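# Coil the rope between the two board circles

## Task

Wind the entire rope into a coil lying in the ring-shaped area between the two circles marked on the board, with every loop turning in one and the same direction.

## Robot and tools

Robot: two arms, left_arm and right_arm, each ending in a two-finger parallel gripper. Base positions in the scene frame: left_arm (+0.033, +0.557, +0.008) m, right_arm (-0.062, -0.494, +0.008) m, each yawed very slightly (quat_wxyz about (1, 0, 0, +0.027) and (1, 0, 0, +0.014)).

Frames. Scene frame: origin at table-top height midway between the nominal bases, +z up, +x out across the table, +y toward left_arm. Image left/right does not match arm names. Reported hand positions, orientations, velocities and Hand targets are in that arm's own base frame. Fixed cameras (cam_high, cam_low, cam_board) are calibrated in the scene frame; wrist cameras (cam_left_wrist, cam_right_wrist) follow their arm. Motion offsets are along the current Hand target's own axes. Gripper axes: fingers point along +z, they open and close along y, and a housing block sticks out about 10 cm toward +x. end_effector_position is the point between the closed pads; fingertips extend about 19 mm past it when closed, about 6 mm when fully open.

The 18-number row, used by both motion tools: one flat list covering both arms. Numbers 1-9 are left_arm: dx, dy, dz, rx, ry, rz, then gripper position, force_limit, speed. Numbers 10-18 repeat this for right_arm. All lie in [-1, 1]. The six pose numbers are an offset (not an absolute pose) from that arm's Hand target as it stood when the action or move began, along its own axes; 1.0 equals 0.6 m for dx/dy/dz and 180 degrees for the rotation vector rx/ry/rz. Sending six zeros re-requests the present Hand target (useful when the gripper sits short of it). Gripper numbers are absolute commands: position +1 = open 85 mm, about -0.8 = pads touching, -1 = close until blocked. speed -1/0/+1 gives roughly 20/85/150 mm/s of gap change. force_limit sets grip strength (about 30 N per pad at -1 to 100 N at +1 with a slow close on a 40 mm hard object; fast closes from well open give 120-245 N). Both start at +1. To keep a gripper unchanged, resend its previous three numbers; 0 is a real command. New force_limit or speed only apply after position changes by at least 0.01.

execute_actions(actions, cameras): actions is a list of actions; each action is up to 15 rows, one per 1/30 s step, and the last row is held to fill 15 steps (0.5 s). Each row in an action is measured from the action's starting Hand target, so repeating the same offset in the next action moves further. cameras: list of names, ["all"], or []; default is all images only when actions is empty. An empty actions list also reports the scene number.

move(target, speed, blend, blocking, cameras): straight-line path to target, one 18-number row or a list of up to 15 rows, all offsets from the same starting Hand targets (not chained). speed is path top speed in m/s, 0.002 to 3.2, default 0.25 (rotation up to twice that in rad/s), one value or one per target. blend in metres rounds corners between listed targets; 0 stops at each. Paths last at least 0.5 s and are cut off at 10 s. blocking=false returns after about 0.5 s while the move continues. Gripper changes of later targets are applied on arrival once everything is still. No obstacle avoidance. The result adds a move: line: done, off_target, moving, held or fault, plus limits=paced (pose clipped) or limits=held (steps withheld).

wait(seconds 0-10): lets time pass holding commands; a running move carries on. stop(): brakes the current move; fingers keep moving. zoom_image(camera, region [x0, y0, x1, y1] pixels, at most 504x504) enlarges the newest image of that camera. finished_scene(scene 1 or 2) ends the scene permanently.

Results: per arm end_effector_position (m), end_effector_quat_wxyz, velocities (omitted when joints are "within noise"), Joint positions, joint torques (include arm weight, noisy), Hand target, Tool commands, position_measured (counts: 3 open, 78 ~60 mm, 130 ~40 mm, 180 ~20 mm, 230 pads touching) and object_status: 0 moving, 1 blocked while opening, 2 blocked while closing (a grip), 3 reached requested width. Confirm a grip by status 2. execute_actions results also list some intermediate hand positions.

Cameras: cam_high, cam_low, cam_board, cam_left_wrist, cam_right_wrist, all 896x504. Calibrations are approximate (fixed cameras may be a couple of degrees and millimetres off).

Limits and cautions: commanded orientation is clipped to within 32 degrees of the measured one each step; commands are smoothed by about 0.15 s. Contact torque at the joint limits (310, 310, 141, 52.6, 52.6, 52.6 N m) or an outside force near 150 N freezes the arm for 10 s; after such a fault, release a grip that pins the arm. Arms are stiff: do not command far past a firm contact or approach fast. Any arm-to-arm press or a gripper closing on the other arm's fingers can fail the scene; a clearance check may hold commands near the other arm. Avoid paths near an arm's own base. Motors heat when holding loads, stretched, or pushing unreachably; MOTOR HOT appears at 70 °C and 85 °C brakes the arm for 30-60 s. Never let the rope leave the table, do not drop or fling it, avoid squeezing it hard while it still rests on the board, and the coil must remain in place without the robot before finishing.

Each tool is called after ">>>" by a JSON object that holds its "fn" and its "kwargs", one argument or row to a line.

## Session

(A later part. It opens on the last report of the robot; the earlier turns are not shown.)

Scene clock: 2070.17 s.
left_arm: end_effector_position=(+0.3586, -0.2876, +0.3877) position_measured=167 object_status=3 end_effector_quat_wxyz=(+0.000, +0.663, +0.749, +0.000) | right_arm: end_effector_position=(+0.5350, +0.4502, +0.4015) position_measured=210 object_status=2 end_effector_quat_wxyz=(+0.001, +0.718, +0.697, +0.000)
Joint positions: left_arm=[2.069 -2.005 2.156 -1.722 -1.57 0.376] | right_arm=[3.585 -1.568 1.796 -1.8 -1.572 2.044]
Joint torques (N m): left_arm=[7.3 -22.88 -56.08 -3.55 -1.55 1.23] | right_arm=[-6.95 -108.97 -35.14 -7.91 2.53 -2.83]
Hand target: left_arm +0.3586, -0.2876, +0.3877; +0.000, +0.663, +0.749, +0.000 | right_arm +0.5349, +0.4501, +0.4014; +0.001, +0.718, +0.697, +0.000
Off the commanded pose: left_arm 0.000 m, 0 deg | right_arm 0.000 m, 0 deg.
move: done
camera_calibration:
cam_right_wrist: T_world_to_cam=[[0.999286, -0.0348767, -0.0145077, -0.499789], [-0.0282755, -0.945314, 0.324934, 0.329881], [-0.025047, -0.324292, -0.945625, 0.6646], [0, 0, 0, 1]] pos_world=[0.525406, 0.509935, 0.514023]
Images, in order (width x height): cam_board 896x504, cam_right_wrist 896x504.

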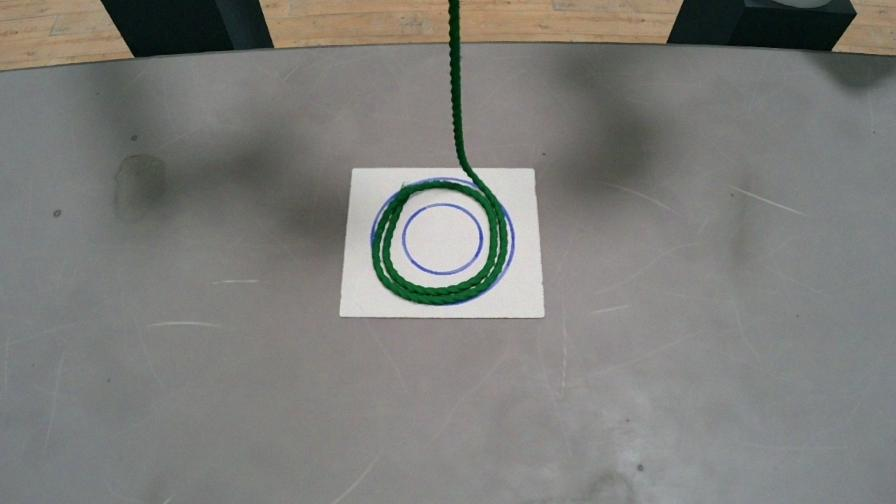

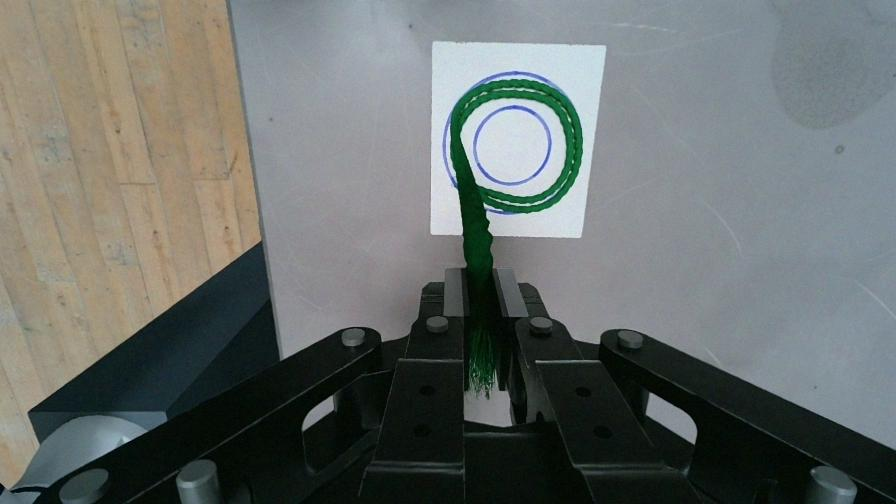

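>>> {"fn": "move", "kwargs": {
  "target": [
    [0,0,0,0,0,0,-0.3,-1,-1,-0.0288,0.0082,0.0257,0,0,0,-0.97,-1,-1],
    [0,0,0,0,0,0,-0.3,-1,-1,-0.0638,0.0182,0.0582,0,0,0,-0.97,-1,-1]
  ],
  "speed": 0.03,
  "blend": [0.004, 0],
  "cameras": ["cam_right_wrist", "cam_board"]
}}

>>> {"fn": "zoom_image", "kwargs": {
  "camera": "cam_board",
  "region": [330, 130, 560, 325]
}}

>>> {"fn": "zoom_image", "kwargs": {
  "camera": "cam_right_wrist",
  "region": [370, 20, 610, 270]
}}

Scene clock: 2081.87 s.
left_arm: end_effector_position=(+0.3586, -0.2876, +0.3877) position_measured=167 object_status=3 end_effector_quat_wxyz=(+0.000, +0.663, +0.749, +0.000) | right_arm: end_effector_position=(+0.5447, +0.4117, +0.3667) position_measured=210 object_status=2 end_effector_quat_wxyz=(+0.001, +0.718, +0.697, +0.000)
Joint positions: left_arm=[2.069 -2.005 2.156 -1.722 -1.57 0.376] | right_arm=[3.526 -1.58 1.871 -1.863 -1.572 1.985]
Joint torques (N m): left_arm=[7.66 -22.63 -56.01 -3.55 -1.44 1.38] | right_arm=[-6.21 -105.17 -34.2 -7.61 3.53 -3.03]
Hand target: left_arm +0.3586, -0.2876, +0.3877; +0.000, +0.663, +0.749, +0.000 | right_arm +0.5448, +0.4115, +0.3666; +0.001, +0.718, +0.697, +0.000
Off the commanded pose: left_arm 0.000 m, 0 deg | right_arm 0.000 m, 0 deg.
move: done
camera_calibration:
cam_right_wrist: T_world_to_cam=[[0.999286, -0.0348767, -0.0145077, -0.511435], [-0.0282755, -0.945314, 0.324934, 0.305009], [-0.025047, -0.324292, -0.945625, 0.619326], [0, 0, 0, 1]] pos_world=[0.535206, 0.471335, 0.479123]
Images, in order (width x height): cam_board 896x504, cam_right_wrist 896x504.

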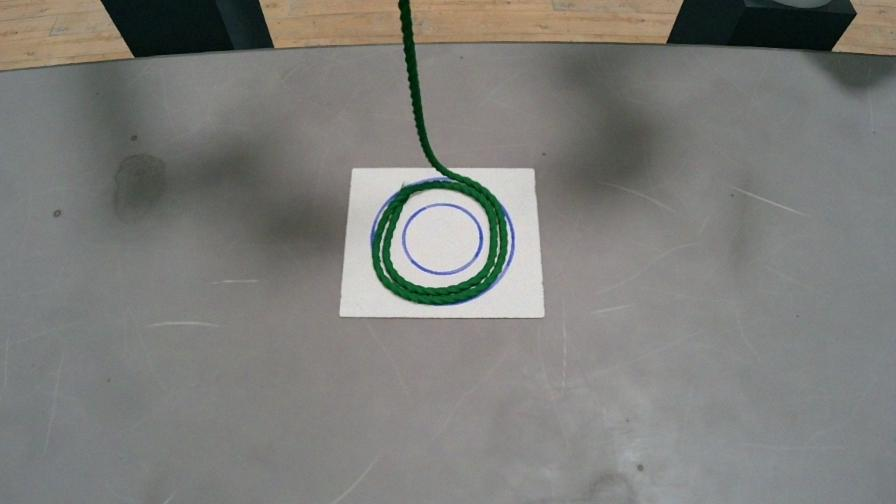

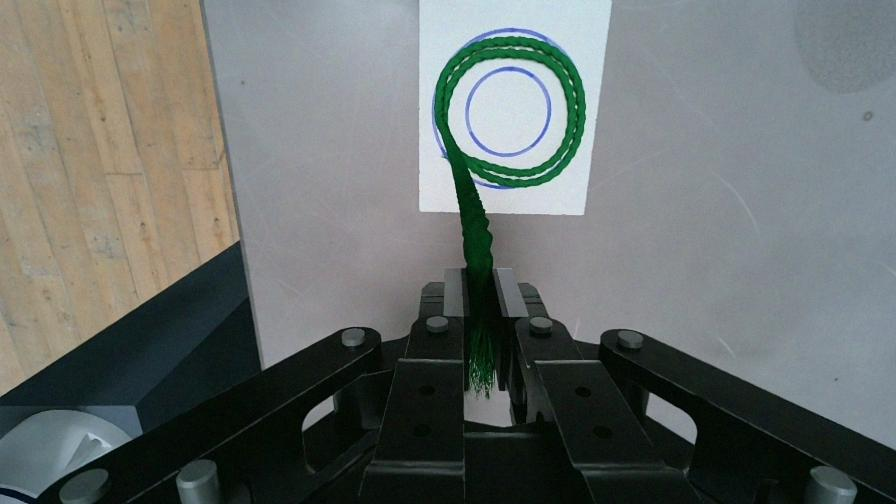

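Scaled by 2.191.

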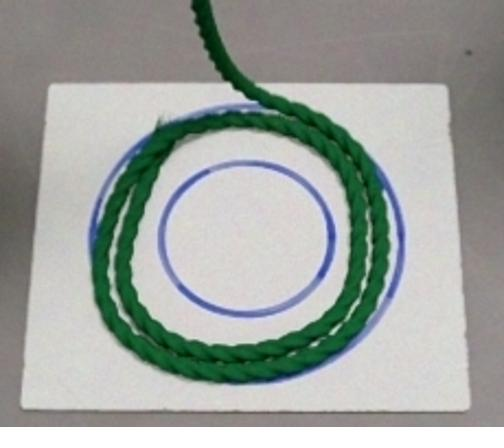

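Scaled by 2.016.

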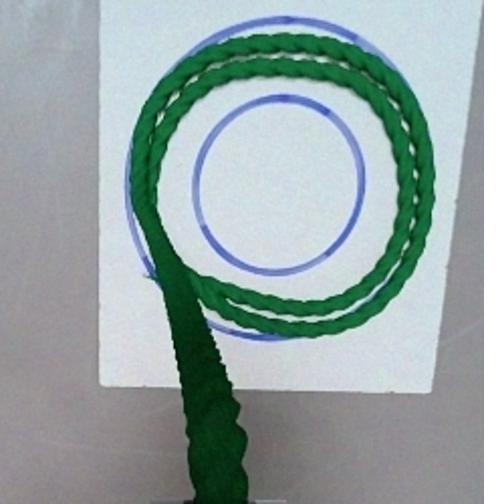

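>>> {"fn": "move", "kwargs": {
  "target": [
    [0,0,0,0,0,0,-0.3,-1,-1,-0.0367,0.0068,0.0235,0,0,0,-0.97,-1,-1],
    [0,0,0,0,0,0,-0.3,-1,-1,-0.0602,0.0398,0.0627,0,0,0,-0.97,-1,-1]
  ],
  "speed": 0.03,
  "blend": [0.004, 0],
  "cameras": ["cam_right_wrist", "cam_board"]
}}

>>> {"fn": "zoom_image", "kwargs": {
  "camera": "cam_board",
  "region": [330, 130, 560, 325]
}}

>>> {"fn": "zoom_image", "kwargs": {
  "camera": "cam_right_wrist",
  "region": [350, 0, 610, 270]
}}

Scene clock: 2129.57 s.
left_arm: end_effector_position=(+0.3586, -0.2876, +0.3877) position_measured=167 object_status=3 end_effector_quat_wxyz=(+0.000, +0.663, +0.749, +0.000) | right_arm: end_effector_position=(+0.5675, +0.3748, +0.3291) position_measured=210 object_status=2 end_effector_quat_wxyz=(+0.001, +0.718, +0.697, +0.000)
Joint positions: left_arm=[2.069 -2.005 2.156 -1.722 -1.57 0.376] | right_arm=[3.462 -1.564 1.925 -1.932 -1.572 1.92]
Joint torques (N m): left_arm=[5.86 -23.75 -55.93 -3.5 -1.26 1.44] | right_arm=[-6.7 -53.68 -34 -8.12 2.82 -2.93]
Hand target: left_arm +0.3586, -0.2876, +0.3877; +0.000, +0.663, +0.749, +0.000 | right_arm +0.5676, +0.3747, +0.3290; +0.001, +0.718, +0.697, +0.000
Off the commanded pose: left_arm 0.000 m, 0 deg | right_arm 0.000 m, 0 deg.
move: done
camera_calibration:
cam_right_wrist: T_world_to_cam=[[0.999286, -0.0348767, -0.0145077, -0.536047], [-0.0282755, -0.945314, 0.324934, 0.283084], [-0.025047, -0.324292, -0.945625, 0.572407], [0, 0, 0, 1]] pos_world=[0.558006, 0.434535, 0.441523]
Images, in order (width x height): cam_board 896x504, cam_right_wrist 896x504.

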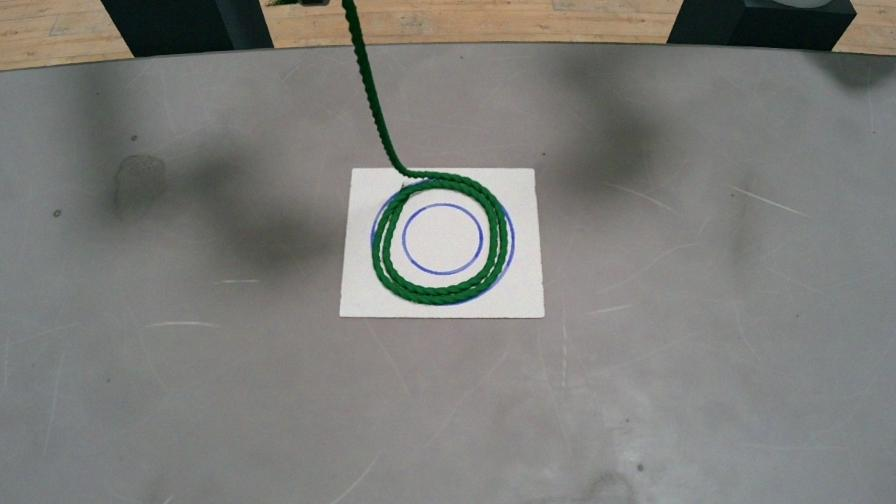

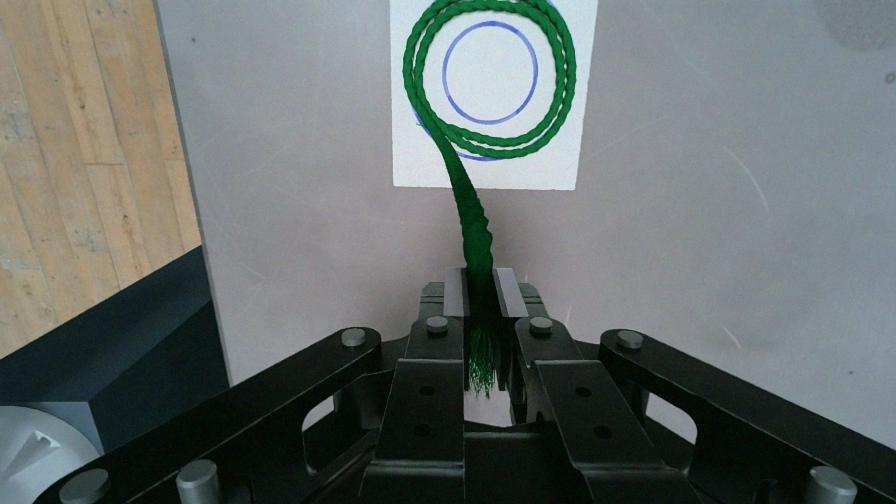

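Scaled by 2.191.

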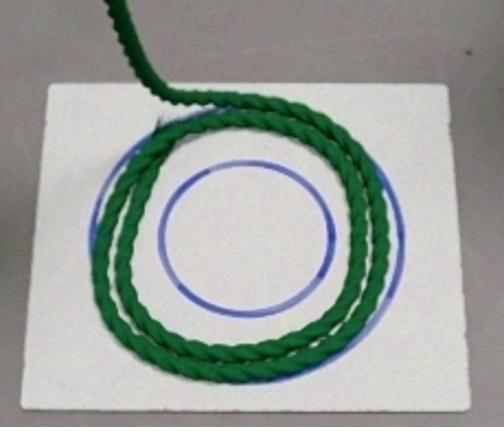

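Scaled by 1.867.

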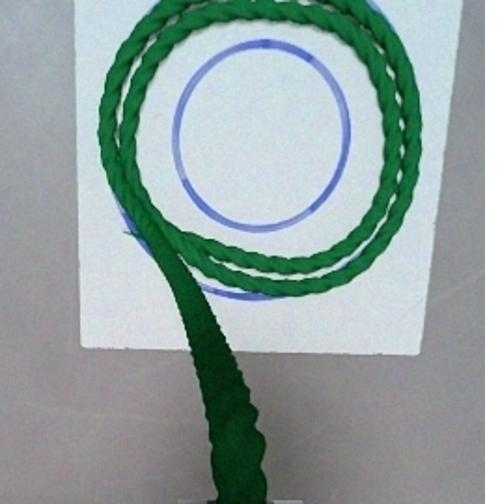

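>>> {"fn": "move", "kwargs": {
  "target": [
    [0,0,0,0,0,0,-0.3,-1,-1,0.0268,-0.0008,0.0183,0,0,0,-0.97,-1,-1],
    [0,0,0,0,0,0,-0.3,-1,-1,0.0173,0.0337,0.0558,0,0,0,-0.97,-1,-1]
  ],
  "speed": 0.03,
  "blend": [0.004, 0],
  "cameras": ["cam_right_wrist", "cam_board"]
}}

>>> {"fn": "zoom_image", "kwargs": {
  "camera": "cam_board",
  "region": [330, 130, 560, 325]
}}

>>> {"fn": "zoom_image", "kwargs": {
  "camera": "cam_right_wrist",
  "region": [320, 0, 610, 270]
}}

Scene clock: 2200.93 s.
left_arm: end_effector_position=(+0.3586, -0.2876, +0.3877) position_measured=167 object_status=3 end_effector_quat_wxyz=(+0.000, +0.663, +0.749, +0.000) | right_arm: end_effector_position=(+0.5881, +0.3845, +0.2957) position_measured=210 object_status=2 end_effector_quat_wxyz=(+0.001, +0.718, +0.697, +0.000)
Joint positions: left_arm=[2.069 -2.005 2.156 -1.722 -1.57 0.376] | right_arm=[3.466 -1.505 1.926 -1.993 -1.572 1.925]
Joint torques (N m): left_arm=[6.88 -23.51 -55.5 -3.57 -1.45 1.36] | right_arm=[-8.15 -62.49 -32.36 -7.12 -1.68 -2.62]
Hand target: left_arm +0.3586, -0.2876, +0.3877; +0.000, +0.663, +0.749, +0.000 | right_arm +0.5882, +0.3845, +0.2955; +0.001, +0.718, +0.697, +0.000
Off the commanded pose: left_arm 0.000 m, 0 deg | right_arm 0.000 m, 0 deg.
move: done
camera_calibration:
cam_right_wrist: T_world_to_cam=[[0.999286, -0.0348767, -0.0145077, -0.556679], [-0.0282755, -0.945314, 0.324934, 0.303686], [-0.025047, -0.324292, -0.945625, 0.544483], [0, 0, 0, 1]] pos_world=[0.578506, 0.444235, 0.408123]
Images, in order (width x height): cam_board 896x504, cam_right_wrist 896x504.

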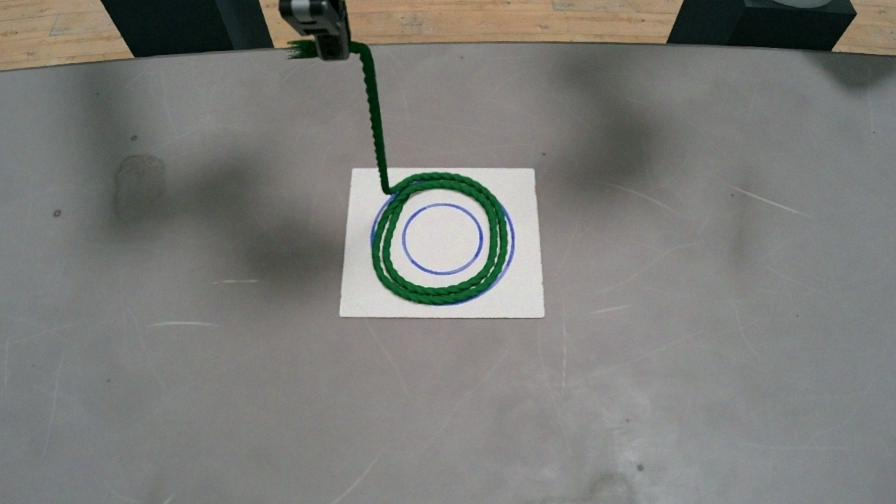

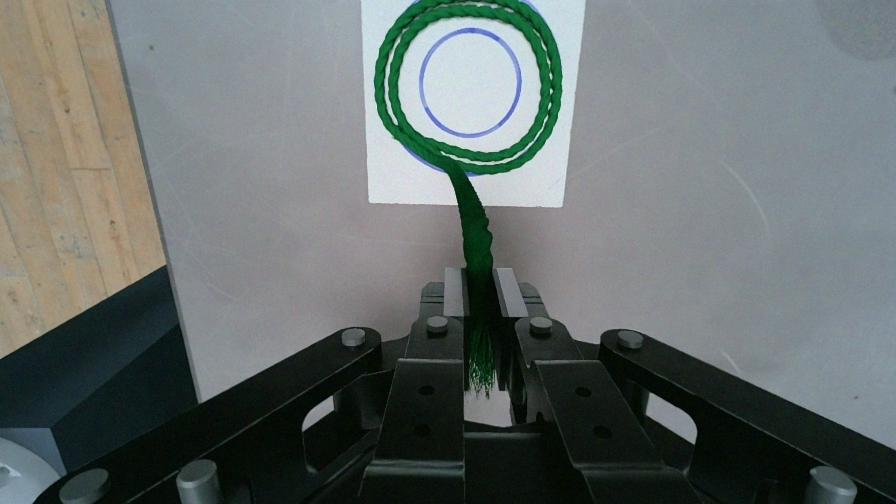

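Scaled by 2.191.

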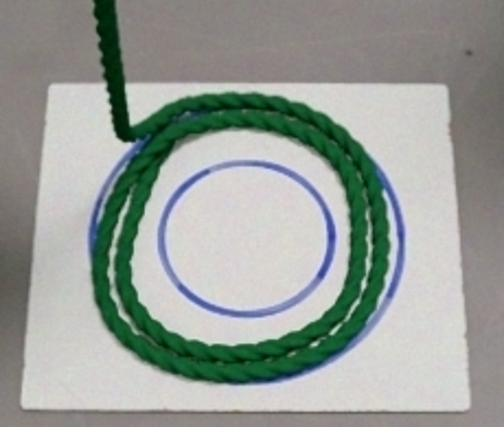

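Scaled by 1.738.

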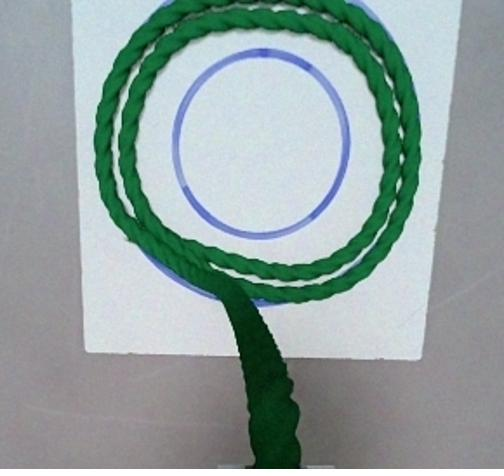

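>>> {"fn": "execute_actions", "kwargs": {
  "actions": [],
  "cameras": ["cam_board","cam_right_wrist"]
}}

>>> {"fn": "zoom_image", "kwargs": {
  "camera": "cam_board",
  "region": [330, 130, 560, 325]
}}

Scene clock: 2240.73 s.
left_arm: end_effector_position=(+0.3586, -0.2876, +0.3877) position_measured=167 object_status=3 end_effector_quat_wxyz=(+0.000, +0.663, +0.749, +0.000) | right_arm: end_effector_position=(+0.5882, +0.3845, +0.2955) position_measured=210 object_status=2 end_effector_quat_wxyz=(+0.001, +0.718, +0.697, +0.000)
Joint positions: left_arm=[2.069 -2.005 2.156 -1.722 -1.57 0.376] | right_arm=[3.465 -1.505 1.926 -1.993 -1.572 1.924]
Joint velocities: within noise
Joint torques (N m): left_arm=[6.65 -23.01 -55.71 -3.56 -1.57 1.37] | right_arm=[-7.91 -61.9 -32.89 -7.51 -1.63 -2.47]
Hand target: left_arm +0.3586, -0.2876, +0.3877; +0.000, +0.663, +0.749, +0.000 | right_arm +0.5882, +0.3845, +0.2955; +0.001, +0.718, +0.697, +0.000
Tool commands: left_gripper/position=-0.3 left_gripper/force_limit=-1.0 left_gripper/speed=-1.0 right_gripper/position=-0.97 right_gripper/force_limit=-1.0 right_gripper/speed=-1.0
Off the commanded pose: left_arm 0.000 m, 0 deg | right_arm 0.000 m, 0 deg.
camera_calibration:
cam_right_wrist: T_world_to_cam=[[0.999286, -0.0348767, -0.0145077, -0.556784], [-0.0282755, -0.945314, 0.324934, 0.303626], [-0.025047, -0.324292, -0.945625, 0.544358], [0, 0, 0, 1]] pos_world=[0.578606, 0.444135, 0.408023]
Images, in order (width x height): cam_board 896x504, cam_right_wrist 896x504.

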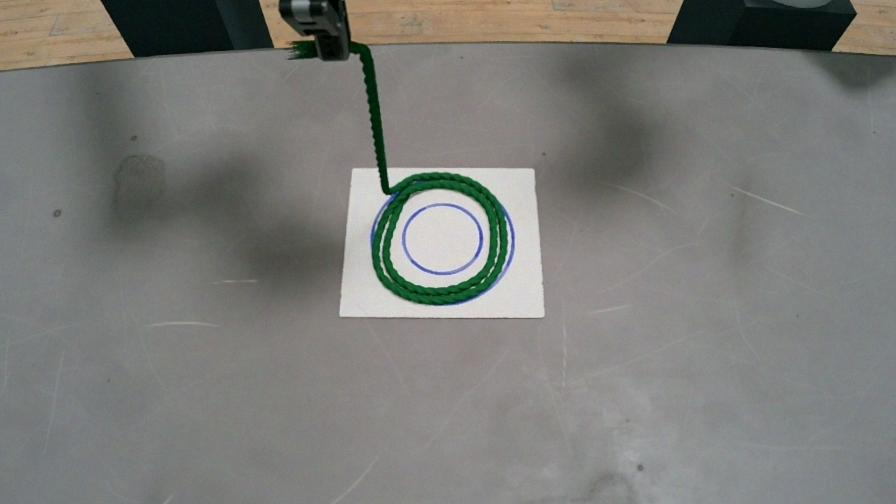

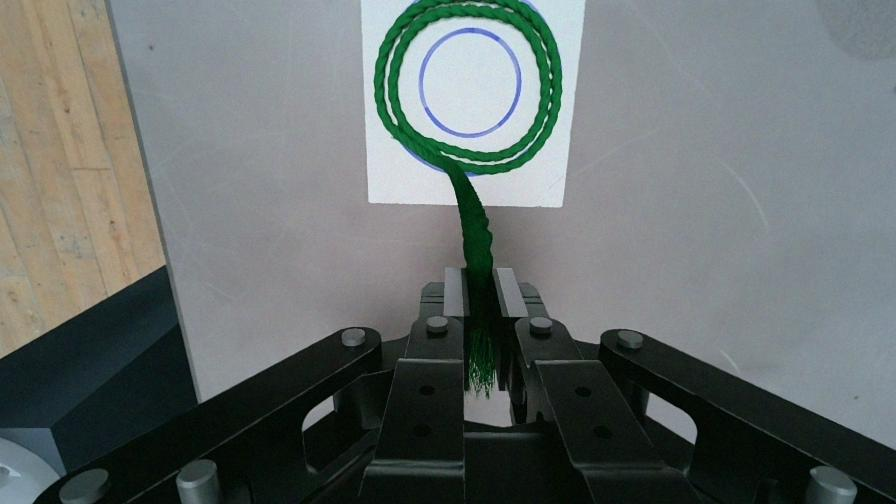

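Scaled by 2.191.

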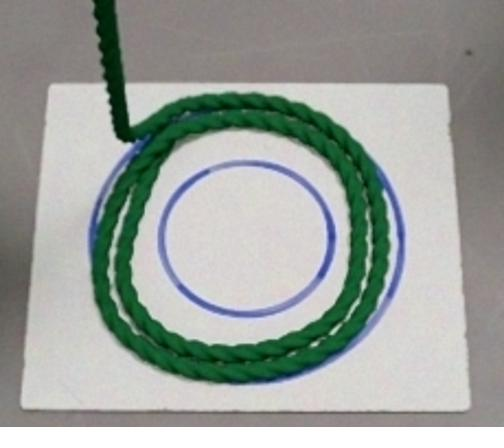

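>>> {"fn": "move", "kwargs": {
  "target": [0,0,0,0,0,0,-0.3,-1,-1,-0.002,0.0355,0.0358,0,0,0,-0.97,-1,-1],
  "speed": 0.03,
  "cameras": ["cam_board","cam_right_wrist"]
}}

>>> {"fn": "zoom_image", "kwargs": {
  "camera": "cam_board",
  "region": [330, 130, 560, 325]
}}

>>> {"fn": "zoom_image", "kwargs": {
  "camera": "cam_right_wrist",
  "region": [330, 0, 620, 250]
}}

Scene clock: 2273.67 s.
left_arm: end_effector_position=(+0.3586, -0.2876, +0.3877) position_measured=167 object_status=3 end_effector_quat_wxyz=(+0.000, +0.663, +0.749, +0.000) | right_arm: end_effector_position=(+0.6094, +0.3826, +0.2742) position_measured=210 object_status=2 end_effector_quat_wxyz=(+0.001, +0.718, +0.697, +0.000)
Joint positions: left_arm=[2.069 -2.005 2.156 -1.722 -1.57 0.376] | right_arm=[3.453 -1.462 1.92 -2.03 -1.572 1.912]
Joint torques (N m): left_arm=[7.02 -24.01 -55.11 -3.68 -1.56 1.31] | right_arm=[-5.54 -69.13 -52.24 -7.65 -0.02 -2.95]
Hand target: left_arm +0.3586, -0.2876, +0.3877; +0.000, +0.663, +0.749, +0.000 | right_arm +0.6095, +0.3826, +0.2741; +0.001, +0.718, +0.697, +0.000
Off the commanded pose: left_arm 0.000 m, 0 deg | right_arm 0.000 m, 0 deg.
move: done
camera_calibration:
cam_right_wrist: T_world_to_cam=[[0.999286, -0.0348767, -0.0145077, -0.578342], [-0.0282755, -0.945314, 0.324934, 0.309478], [-0.025047, -0.324292, -0.945625, 0.524069], [0, 0, 0, 1]] pos_world=[0.599806, 0.442335, 0.386623]
Images, in order (width x height): cam_board 896x504, cam_right_wrist 896x504.

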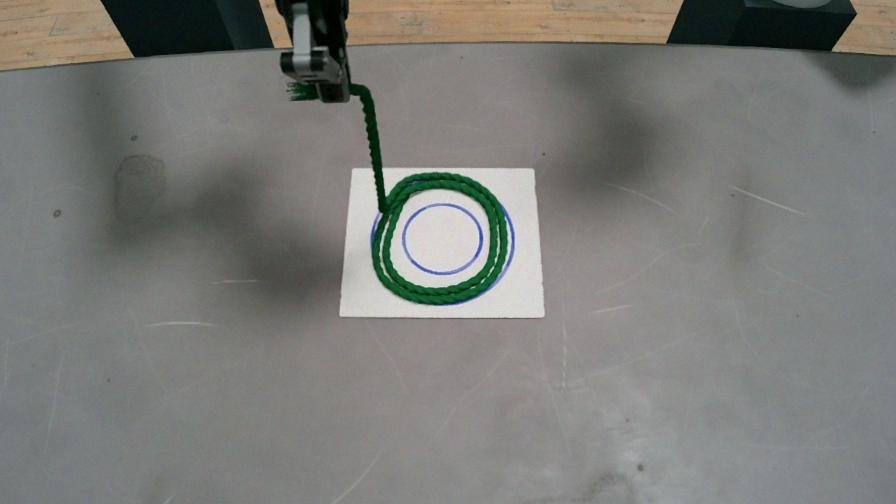

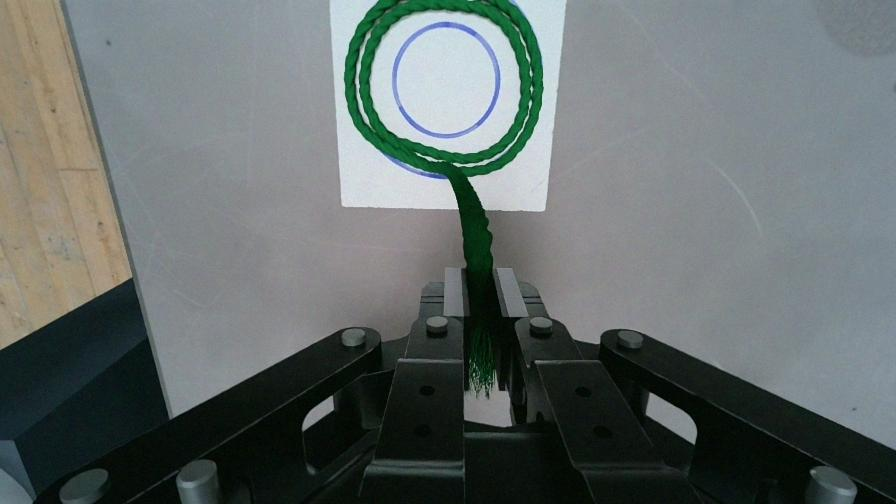

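Scaled by 2.191.

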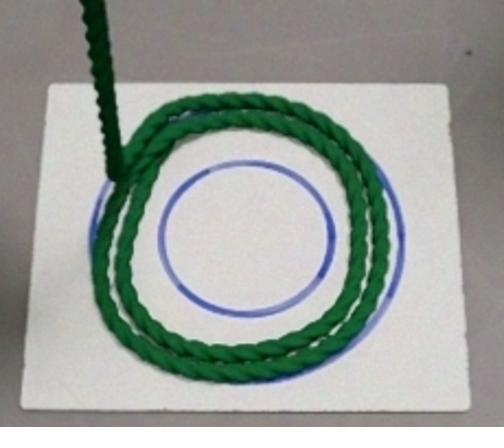

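Scaled by 1.738.

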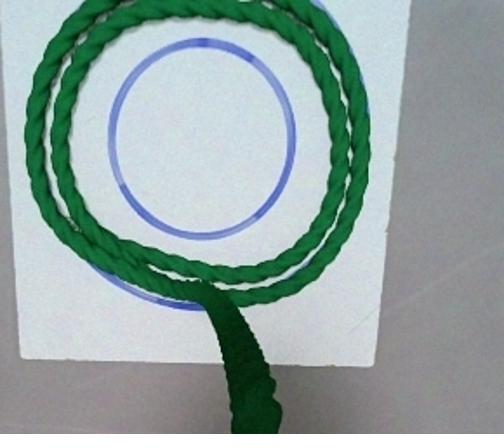

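>>> {"fn": "move", "kwargs": {
  "target": [0,0,0,0,0,0,-0.3,-1,-1,0.0125,0.0338,0.0338,0,0,0,-0.97,-1,-1],
  "speed": 0.03,
  "cameras": ["cam_board","cam_right_wrist"]
}}

>>> {"fn": "zoom_image", "kwargs": {
  "camera": "cam_board",
  "region": [330, 130, 560, 325]
}}

>>> {"fn": "zoom_image", "kwargs": {
  "camera": "cam_right_wrist",
  "region": [330, 0, 620, 250]
}}

Scene clock: 2288.77 s.
left_arm: end_effector_position=(+0.3586, -0.2876, +0.3877) position_measured=167 object_status=3 end_effector_quat_wxyz=(+0.000, +0.663, +0.749, +0.000) | right_arm: end_effector_position=(+0.6299, +0.3895, +0.2539) position_measured=210 object_status=2 end_effector_quat_wxyz=(+0.001, +0.718, +0.697, +0.000)
Joint positions: left_arm=[2.069 -2.005 2.156 -1.722 -1.57 0.376] | right_arm=[3.454 -1.412 1.903 -2.062 -1.572 1.913]
Joint torques (N m): left_arm=[7.69 -21.43 -55.56 -3.74 -1.56 1.38] | right_arm=[9.43 -71.06 -51.17 -7.14 2.94 2.42]
Hand target: left_arm +0.3586, -0.2876, +0.3877; +0.000, +0.663, +0.749, +0.000 | right_arm +0.6300, +0.3895, +0.2538; +0.001, +0.718, +0.697, +0.000
Off the commanded pose: left_arm 0.000 m, 0 deg | right_arm 0.000 m, 0 deg.
move: done
camera_calibration:
cam_right_wrist: T_world_to_cam=[[0.999286, -0.0348767, -0.0145077, -0.598881], [-0.0282755, -0.945314, 0.324934, 0.323176], [-0.025047, -0.324292, -0.945625, 0.507624], [0, 0, 0, 1]] pos_world=[0.620306, 0.449235, 0.366323]
Images, in order (width x height): cam_board 896x504, cam_right_wrist 896x504.

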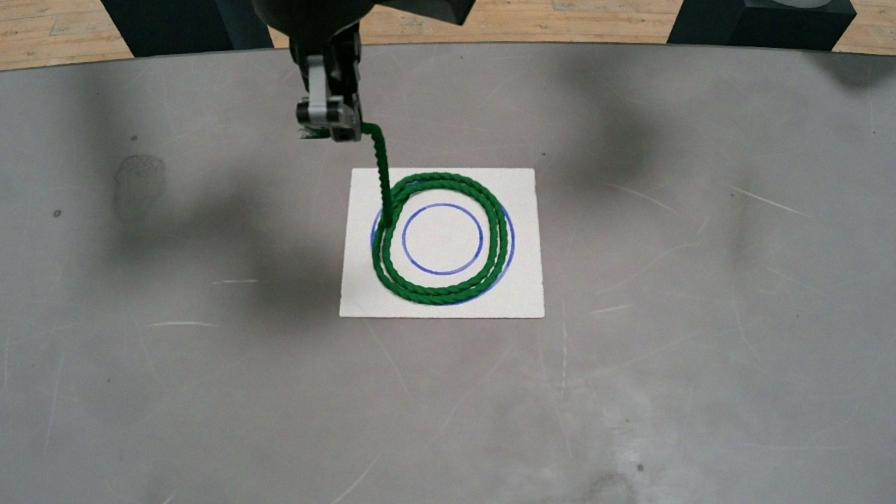

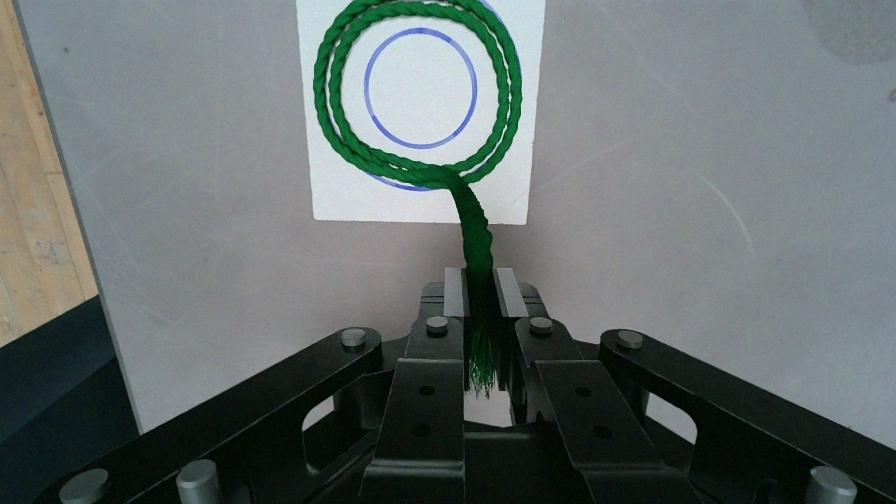

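Scaled by 2.191.

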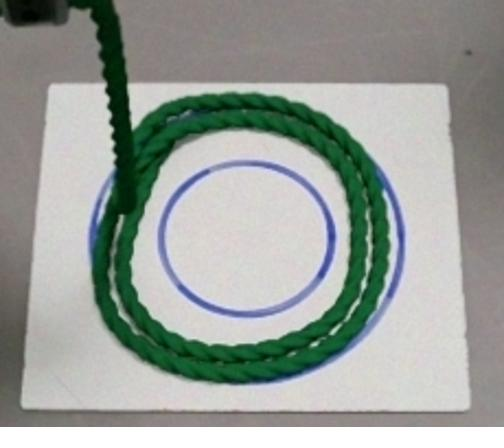

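Scaled by 1.738.

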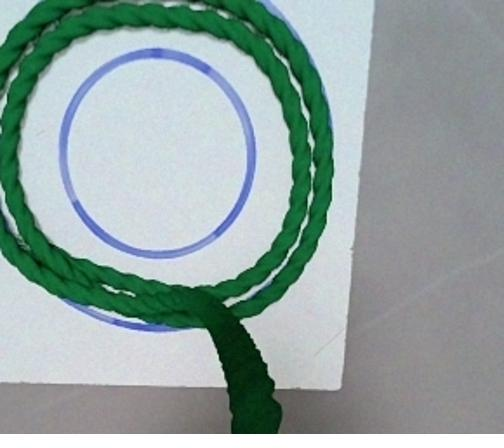

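>>> {"fn": "move", "kwargs": {
  "target": [
    [0,0,0,0,0,0,-0.3,-1,-1,0.0247,0.0275,0.0342,0,0,0,-0.97,-1,-1],
    [0,0,0,0,0,0,-0.3,-1,-1,0.0562,0.0472,0.0683,0,0,0,-0.97,-1,-1]
  ],
  "speed": 0.03,
  "blend": 0.004,
  "cameras": ["cam_board","cam_right_wrist"]
}}

>>> {"fn": "zoom_image", "kwargs": {
  "camera": "cam_board",
  "region": [330, 130, 560, 325]
}}

>>> {"fn": "zoom_image", "kwargs": {
  "camera": "cam_right_wrist",
  "region": [330, 0, 620, 250]
}}

Scene clock: 2298.10 s.
left_arm: end_effector_position=(+0.3586, -0.2876, +0.3877) position_measured=167 object_status=3 end_effector_quat_wxyz=(+0.000, +0.663, +0.749, +0.000) | right_arm: end_effector_position=(+0.6593, +0.4223, +0.2129) position_measured=210 object_status=2 end_effector_quat_wxyz=(+0.001, +0.718, +0.697, +0.000)
Joint positions: left_arm=[2.069 -2.005 2.156 -1.722 -1.57 0.376] | right_arm=[3.483 -1.313 1.861 -2.119 -1.572 1.942]
Joint torques (N m): left_arm=[7.13 -24.19 -55.16 -3.49 -1.61 1.54] | right_arm=[10.86 -84.18 -50.68 -7.97 -1.42 4.46]
Hand target: left_arm +0.3586, -0.2876, +0.3877; +0.000, +0.663, +0.749, +0.000 | right_arm +0.6593, +0.4224, +0.2129; +0.001, +0.718, +0.697, +0.000
Off the commanded pose: left_arm 0.000 m, 0 deg | right_arm 0.000 m, 0 deg.
move: done
camera_calibration:
cam_right_wrist: T_world_to_cam=[[0.999286, -0.0348767, -0.0145077, -0.627709], [-0.0282755, -0.945314, 0.324934, 0.368304], [-0.025047, -0.324292, -0.945625, 0.480321], [0, 0, 0, 1]] pos_world=[0.649706, 0.482035, 0.325423]
Images, in order (width x height): cam_board 896x504, cam_right_wrist 896x504.

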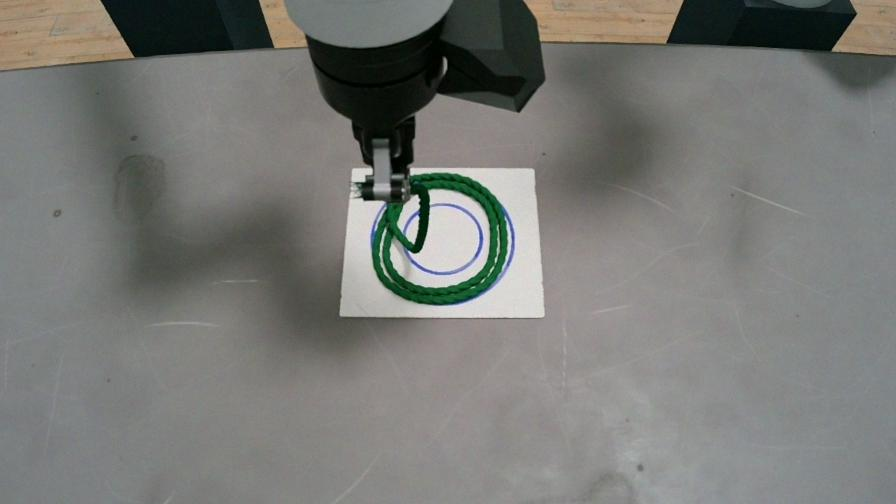

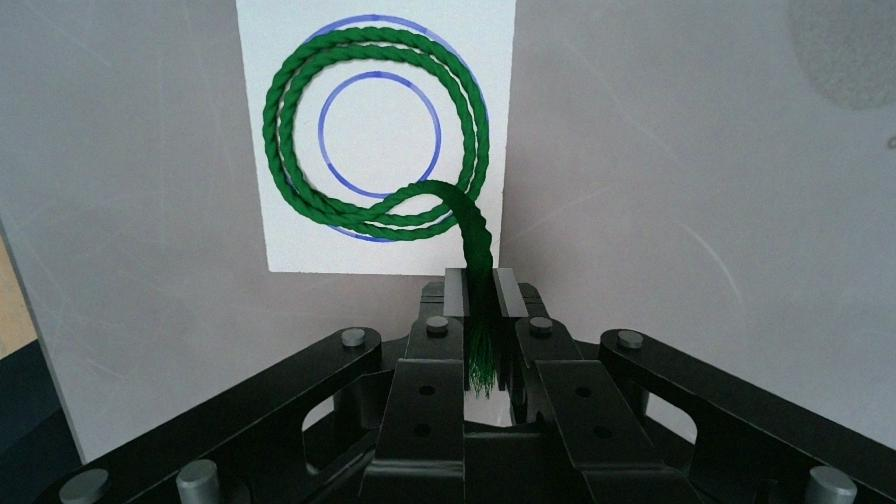

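Scaled by 2.191.

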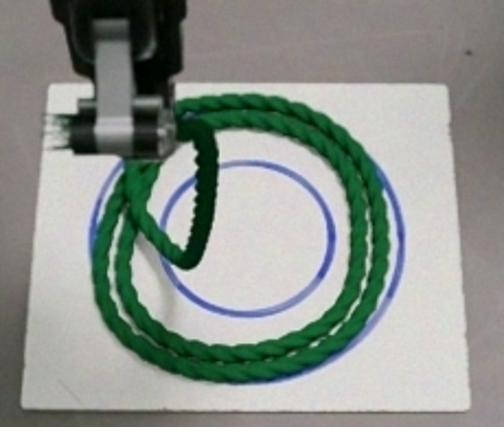

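Scaled by 1.738.

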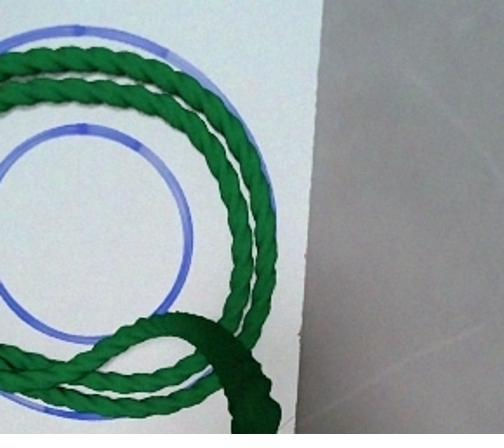

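>>> {"fn": "move", "kwargs": {
  "target": [0,0,0,0,0,0,-0.3,-1,-1,-0.0605,-0.0382,-0.0522,0,0,0,-0.97,-1,-1],
  "speed": 0.035,
  "cameras": ["cam_board","cam_right_wrist"]
}}

>>> {"fn": "zoom_image", "kwargs": {
  "camera": "cam_board",
  "region": [330, 130, 560, 325]
}}

>>> {"fn": "zoom_image", "kwargs": {
  "camera": "cam_right_wrist",
  "region": [330, 0, 620, 250]
}}

Scene clock: 2317.43 s.
left_arm: end_effector_position=(+0.3586, -0.2876, +0.3877) position_measured=167 object_status=3 end_effector_quat_wxyz=(+0.000, +0.663, +0.749, +0.000) | right_arm: end_effector_position=(+0.6354, +0.3869, +0.2441) position_measured=210 object_status=2 end_effector_quat_wxyz=(+0.001, +0.718, +0.697, +0.000)
Joint positions: left_arm=[2.069 -2.005 2.156 -1.722 -1.57 0.376] | right_arm=[3.448 -1.399 1.906 -2.079 -1.572 1.907]
Joint torques (N m): left_arm=[5.2 -21.56 -54.97 -3.74 -1.43 1.23] | right_arm=[-6.34 -123.89 -31.82 -2.33 2.76 -2.64]
Hand target: left_arm +0.3586, -0.2876, +0.3877; +0.000, +0.663, +0.749, +0.000 | right_arm +0.6353, +0.3868, +0.2442; +0.001, +0.718, +0.697, +0.000
Off the commanded pose: left_arm 0.000 m, 0 deg | right_arm 0.000 m, 0 deg.
move: done
camera_calibration:
cam_right_wrist: T_world_to_cam=[[0.999286, -0.0348767, -0.0145077, -0.604613], [-0.0282755, -0.945314, 0.324934, 0.323964], [-0.025047, -0.324292, -0.945625, 0.497619], [0, 0, 0, 1]] pos_world=[0.625806, 0.446535, 0.356523]
Images, in order (width x height): cam_board 896x504, cam_right_wrist 896x504.

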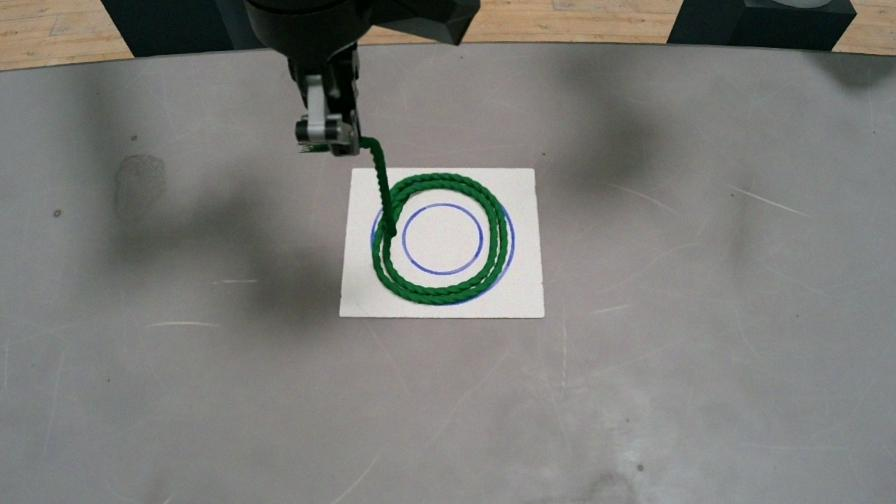

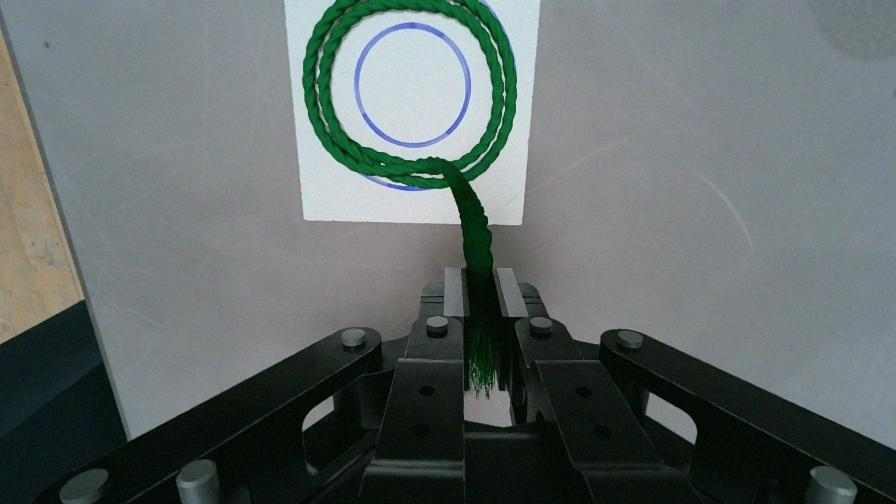

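Scaled by 2.191.

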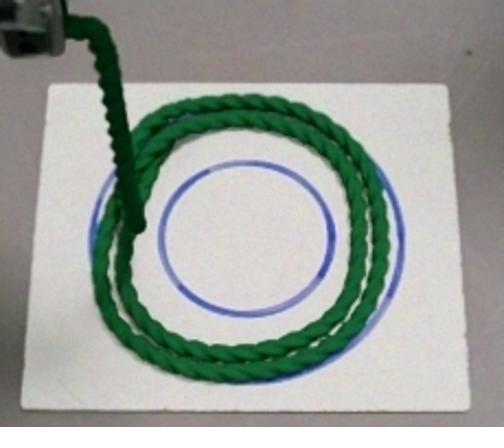

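Scaled by 1.738.

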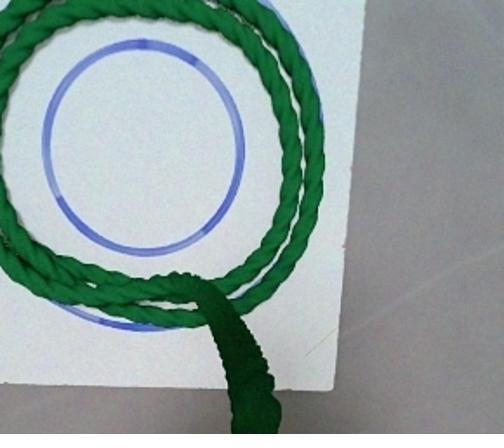

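>>> {"fn": "move", "kwargs": {
  "target": [0,0,0,0,0,0,-0.3,-1,-1,-0.0217,-0.0117,-0.0167,0,0,0,-0.97,-1,-1],
  "speed": 0.03,
  "cameras": ["cam_board","cam_right_wrist"]
}}

>>> {"fn": "zoom_image", "kwargs": {
  "camera": "cam_board",
  "region": [330, 130, 560, 325]
}}

>>> {"fn": "zoom_image", "kwargs": {
  "camera": "cam_right_wrist",
  "region": [330, 0, 620, 250]
}}

Scene clock: 2350.67 s.
left_arm: end_effector_position=(+0.3586, -0.2876, +0.3877) position_measured=167 object_status=3 end_effector_quat_wxyz=(+0.000, +0.663, +0.749, +0.000) | right_arm: end_effector_position=(+0.6279, +0.3741, +0.2541) position_measured=210 object_status=2 end_effector_quat_wxyz=(+0.001, +0.718, +0.697, +0.000)
Joint positions: left_arm=[2.069 -2.005 2.156 -1.722 -1.57 0.376] | right_arm=[3.434 -1.428 1.92 -2.065 -1.572 1.893]
Joint torques (N m): left_arm=[7.23 -23.36 -55.17 -3.8 -1.49 1.23] | right_arm=[-6.93 -119.23 -32.28 -1.95 3.24 -2.7]
Hand target: left_arm +0.3586, -0.2876, +0.3877; +0.000, +0.663, +0.749, +0.000 | right_arm +0.6279, +0.3740, +0.2542; +0.001, +0.718, +0.697, +0.000
Off the commanded pose: left_arm 0.000 m, 0 deg | right_arm 0.000 m, 0 deg.
move: done
camera_calibration:
cam_right_wrist: T_world_to_cam=[[0.999286, -0.0348767, -0.0145077, -0.59752], [-0.0282755, -0.945314, 0.324934, 0.308405], [-0.025047, -0.324292, -0.945625, 0.502739], [0, 0, 0, 1]] pos_world=[0.618406, 0.433735, 0.366523]
Images, in order (width x height): cam_board 896x504, cam_right_wrist 896x504.

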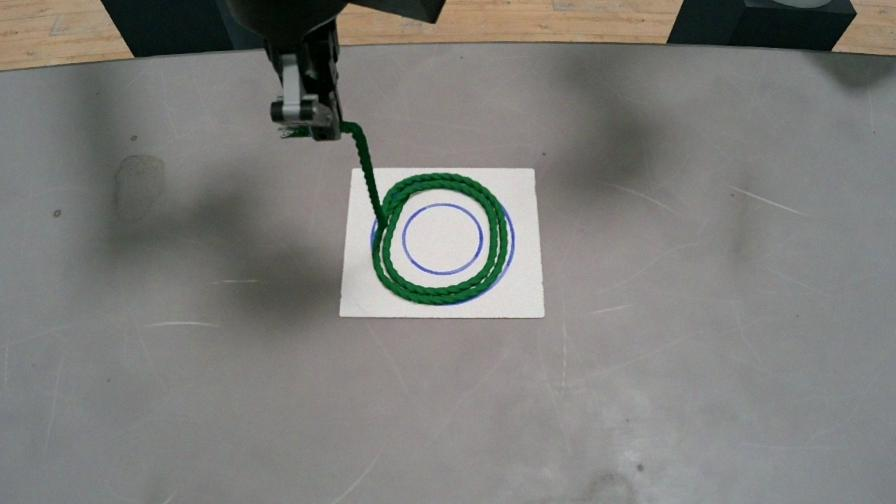

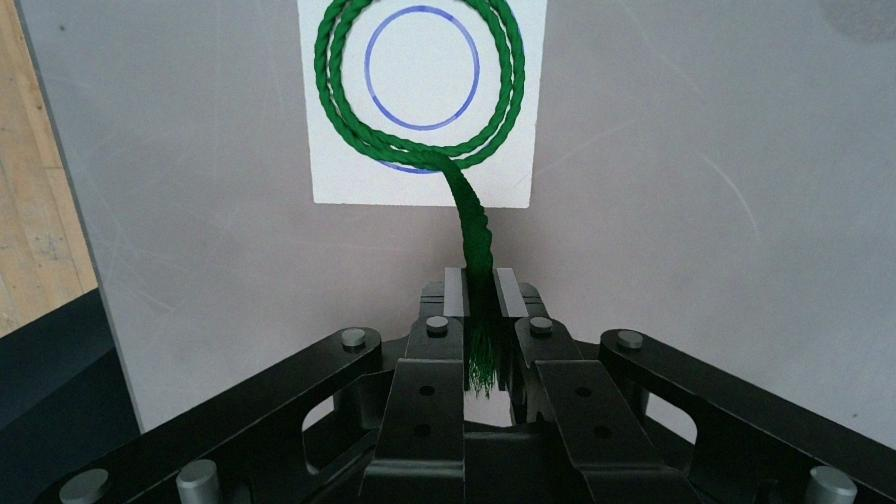

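Scaled by 2.191.

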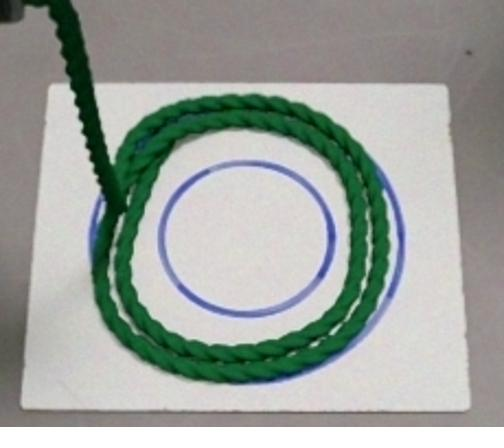

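Scaled by 1.738.

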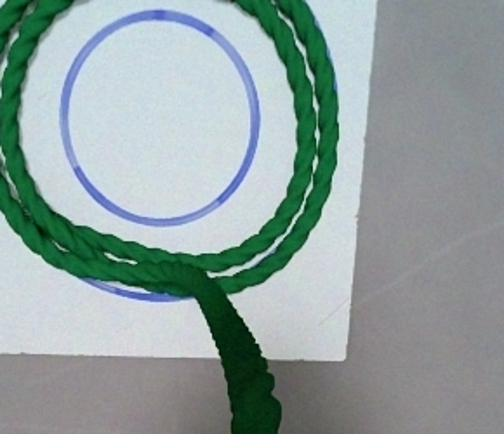

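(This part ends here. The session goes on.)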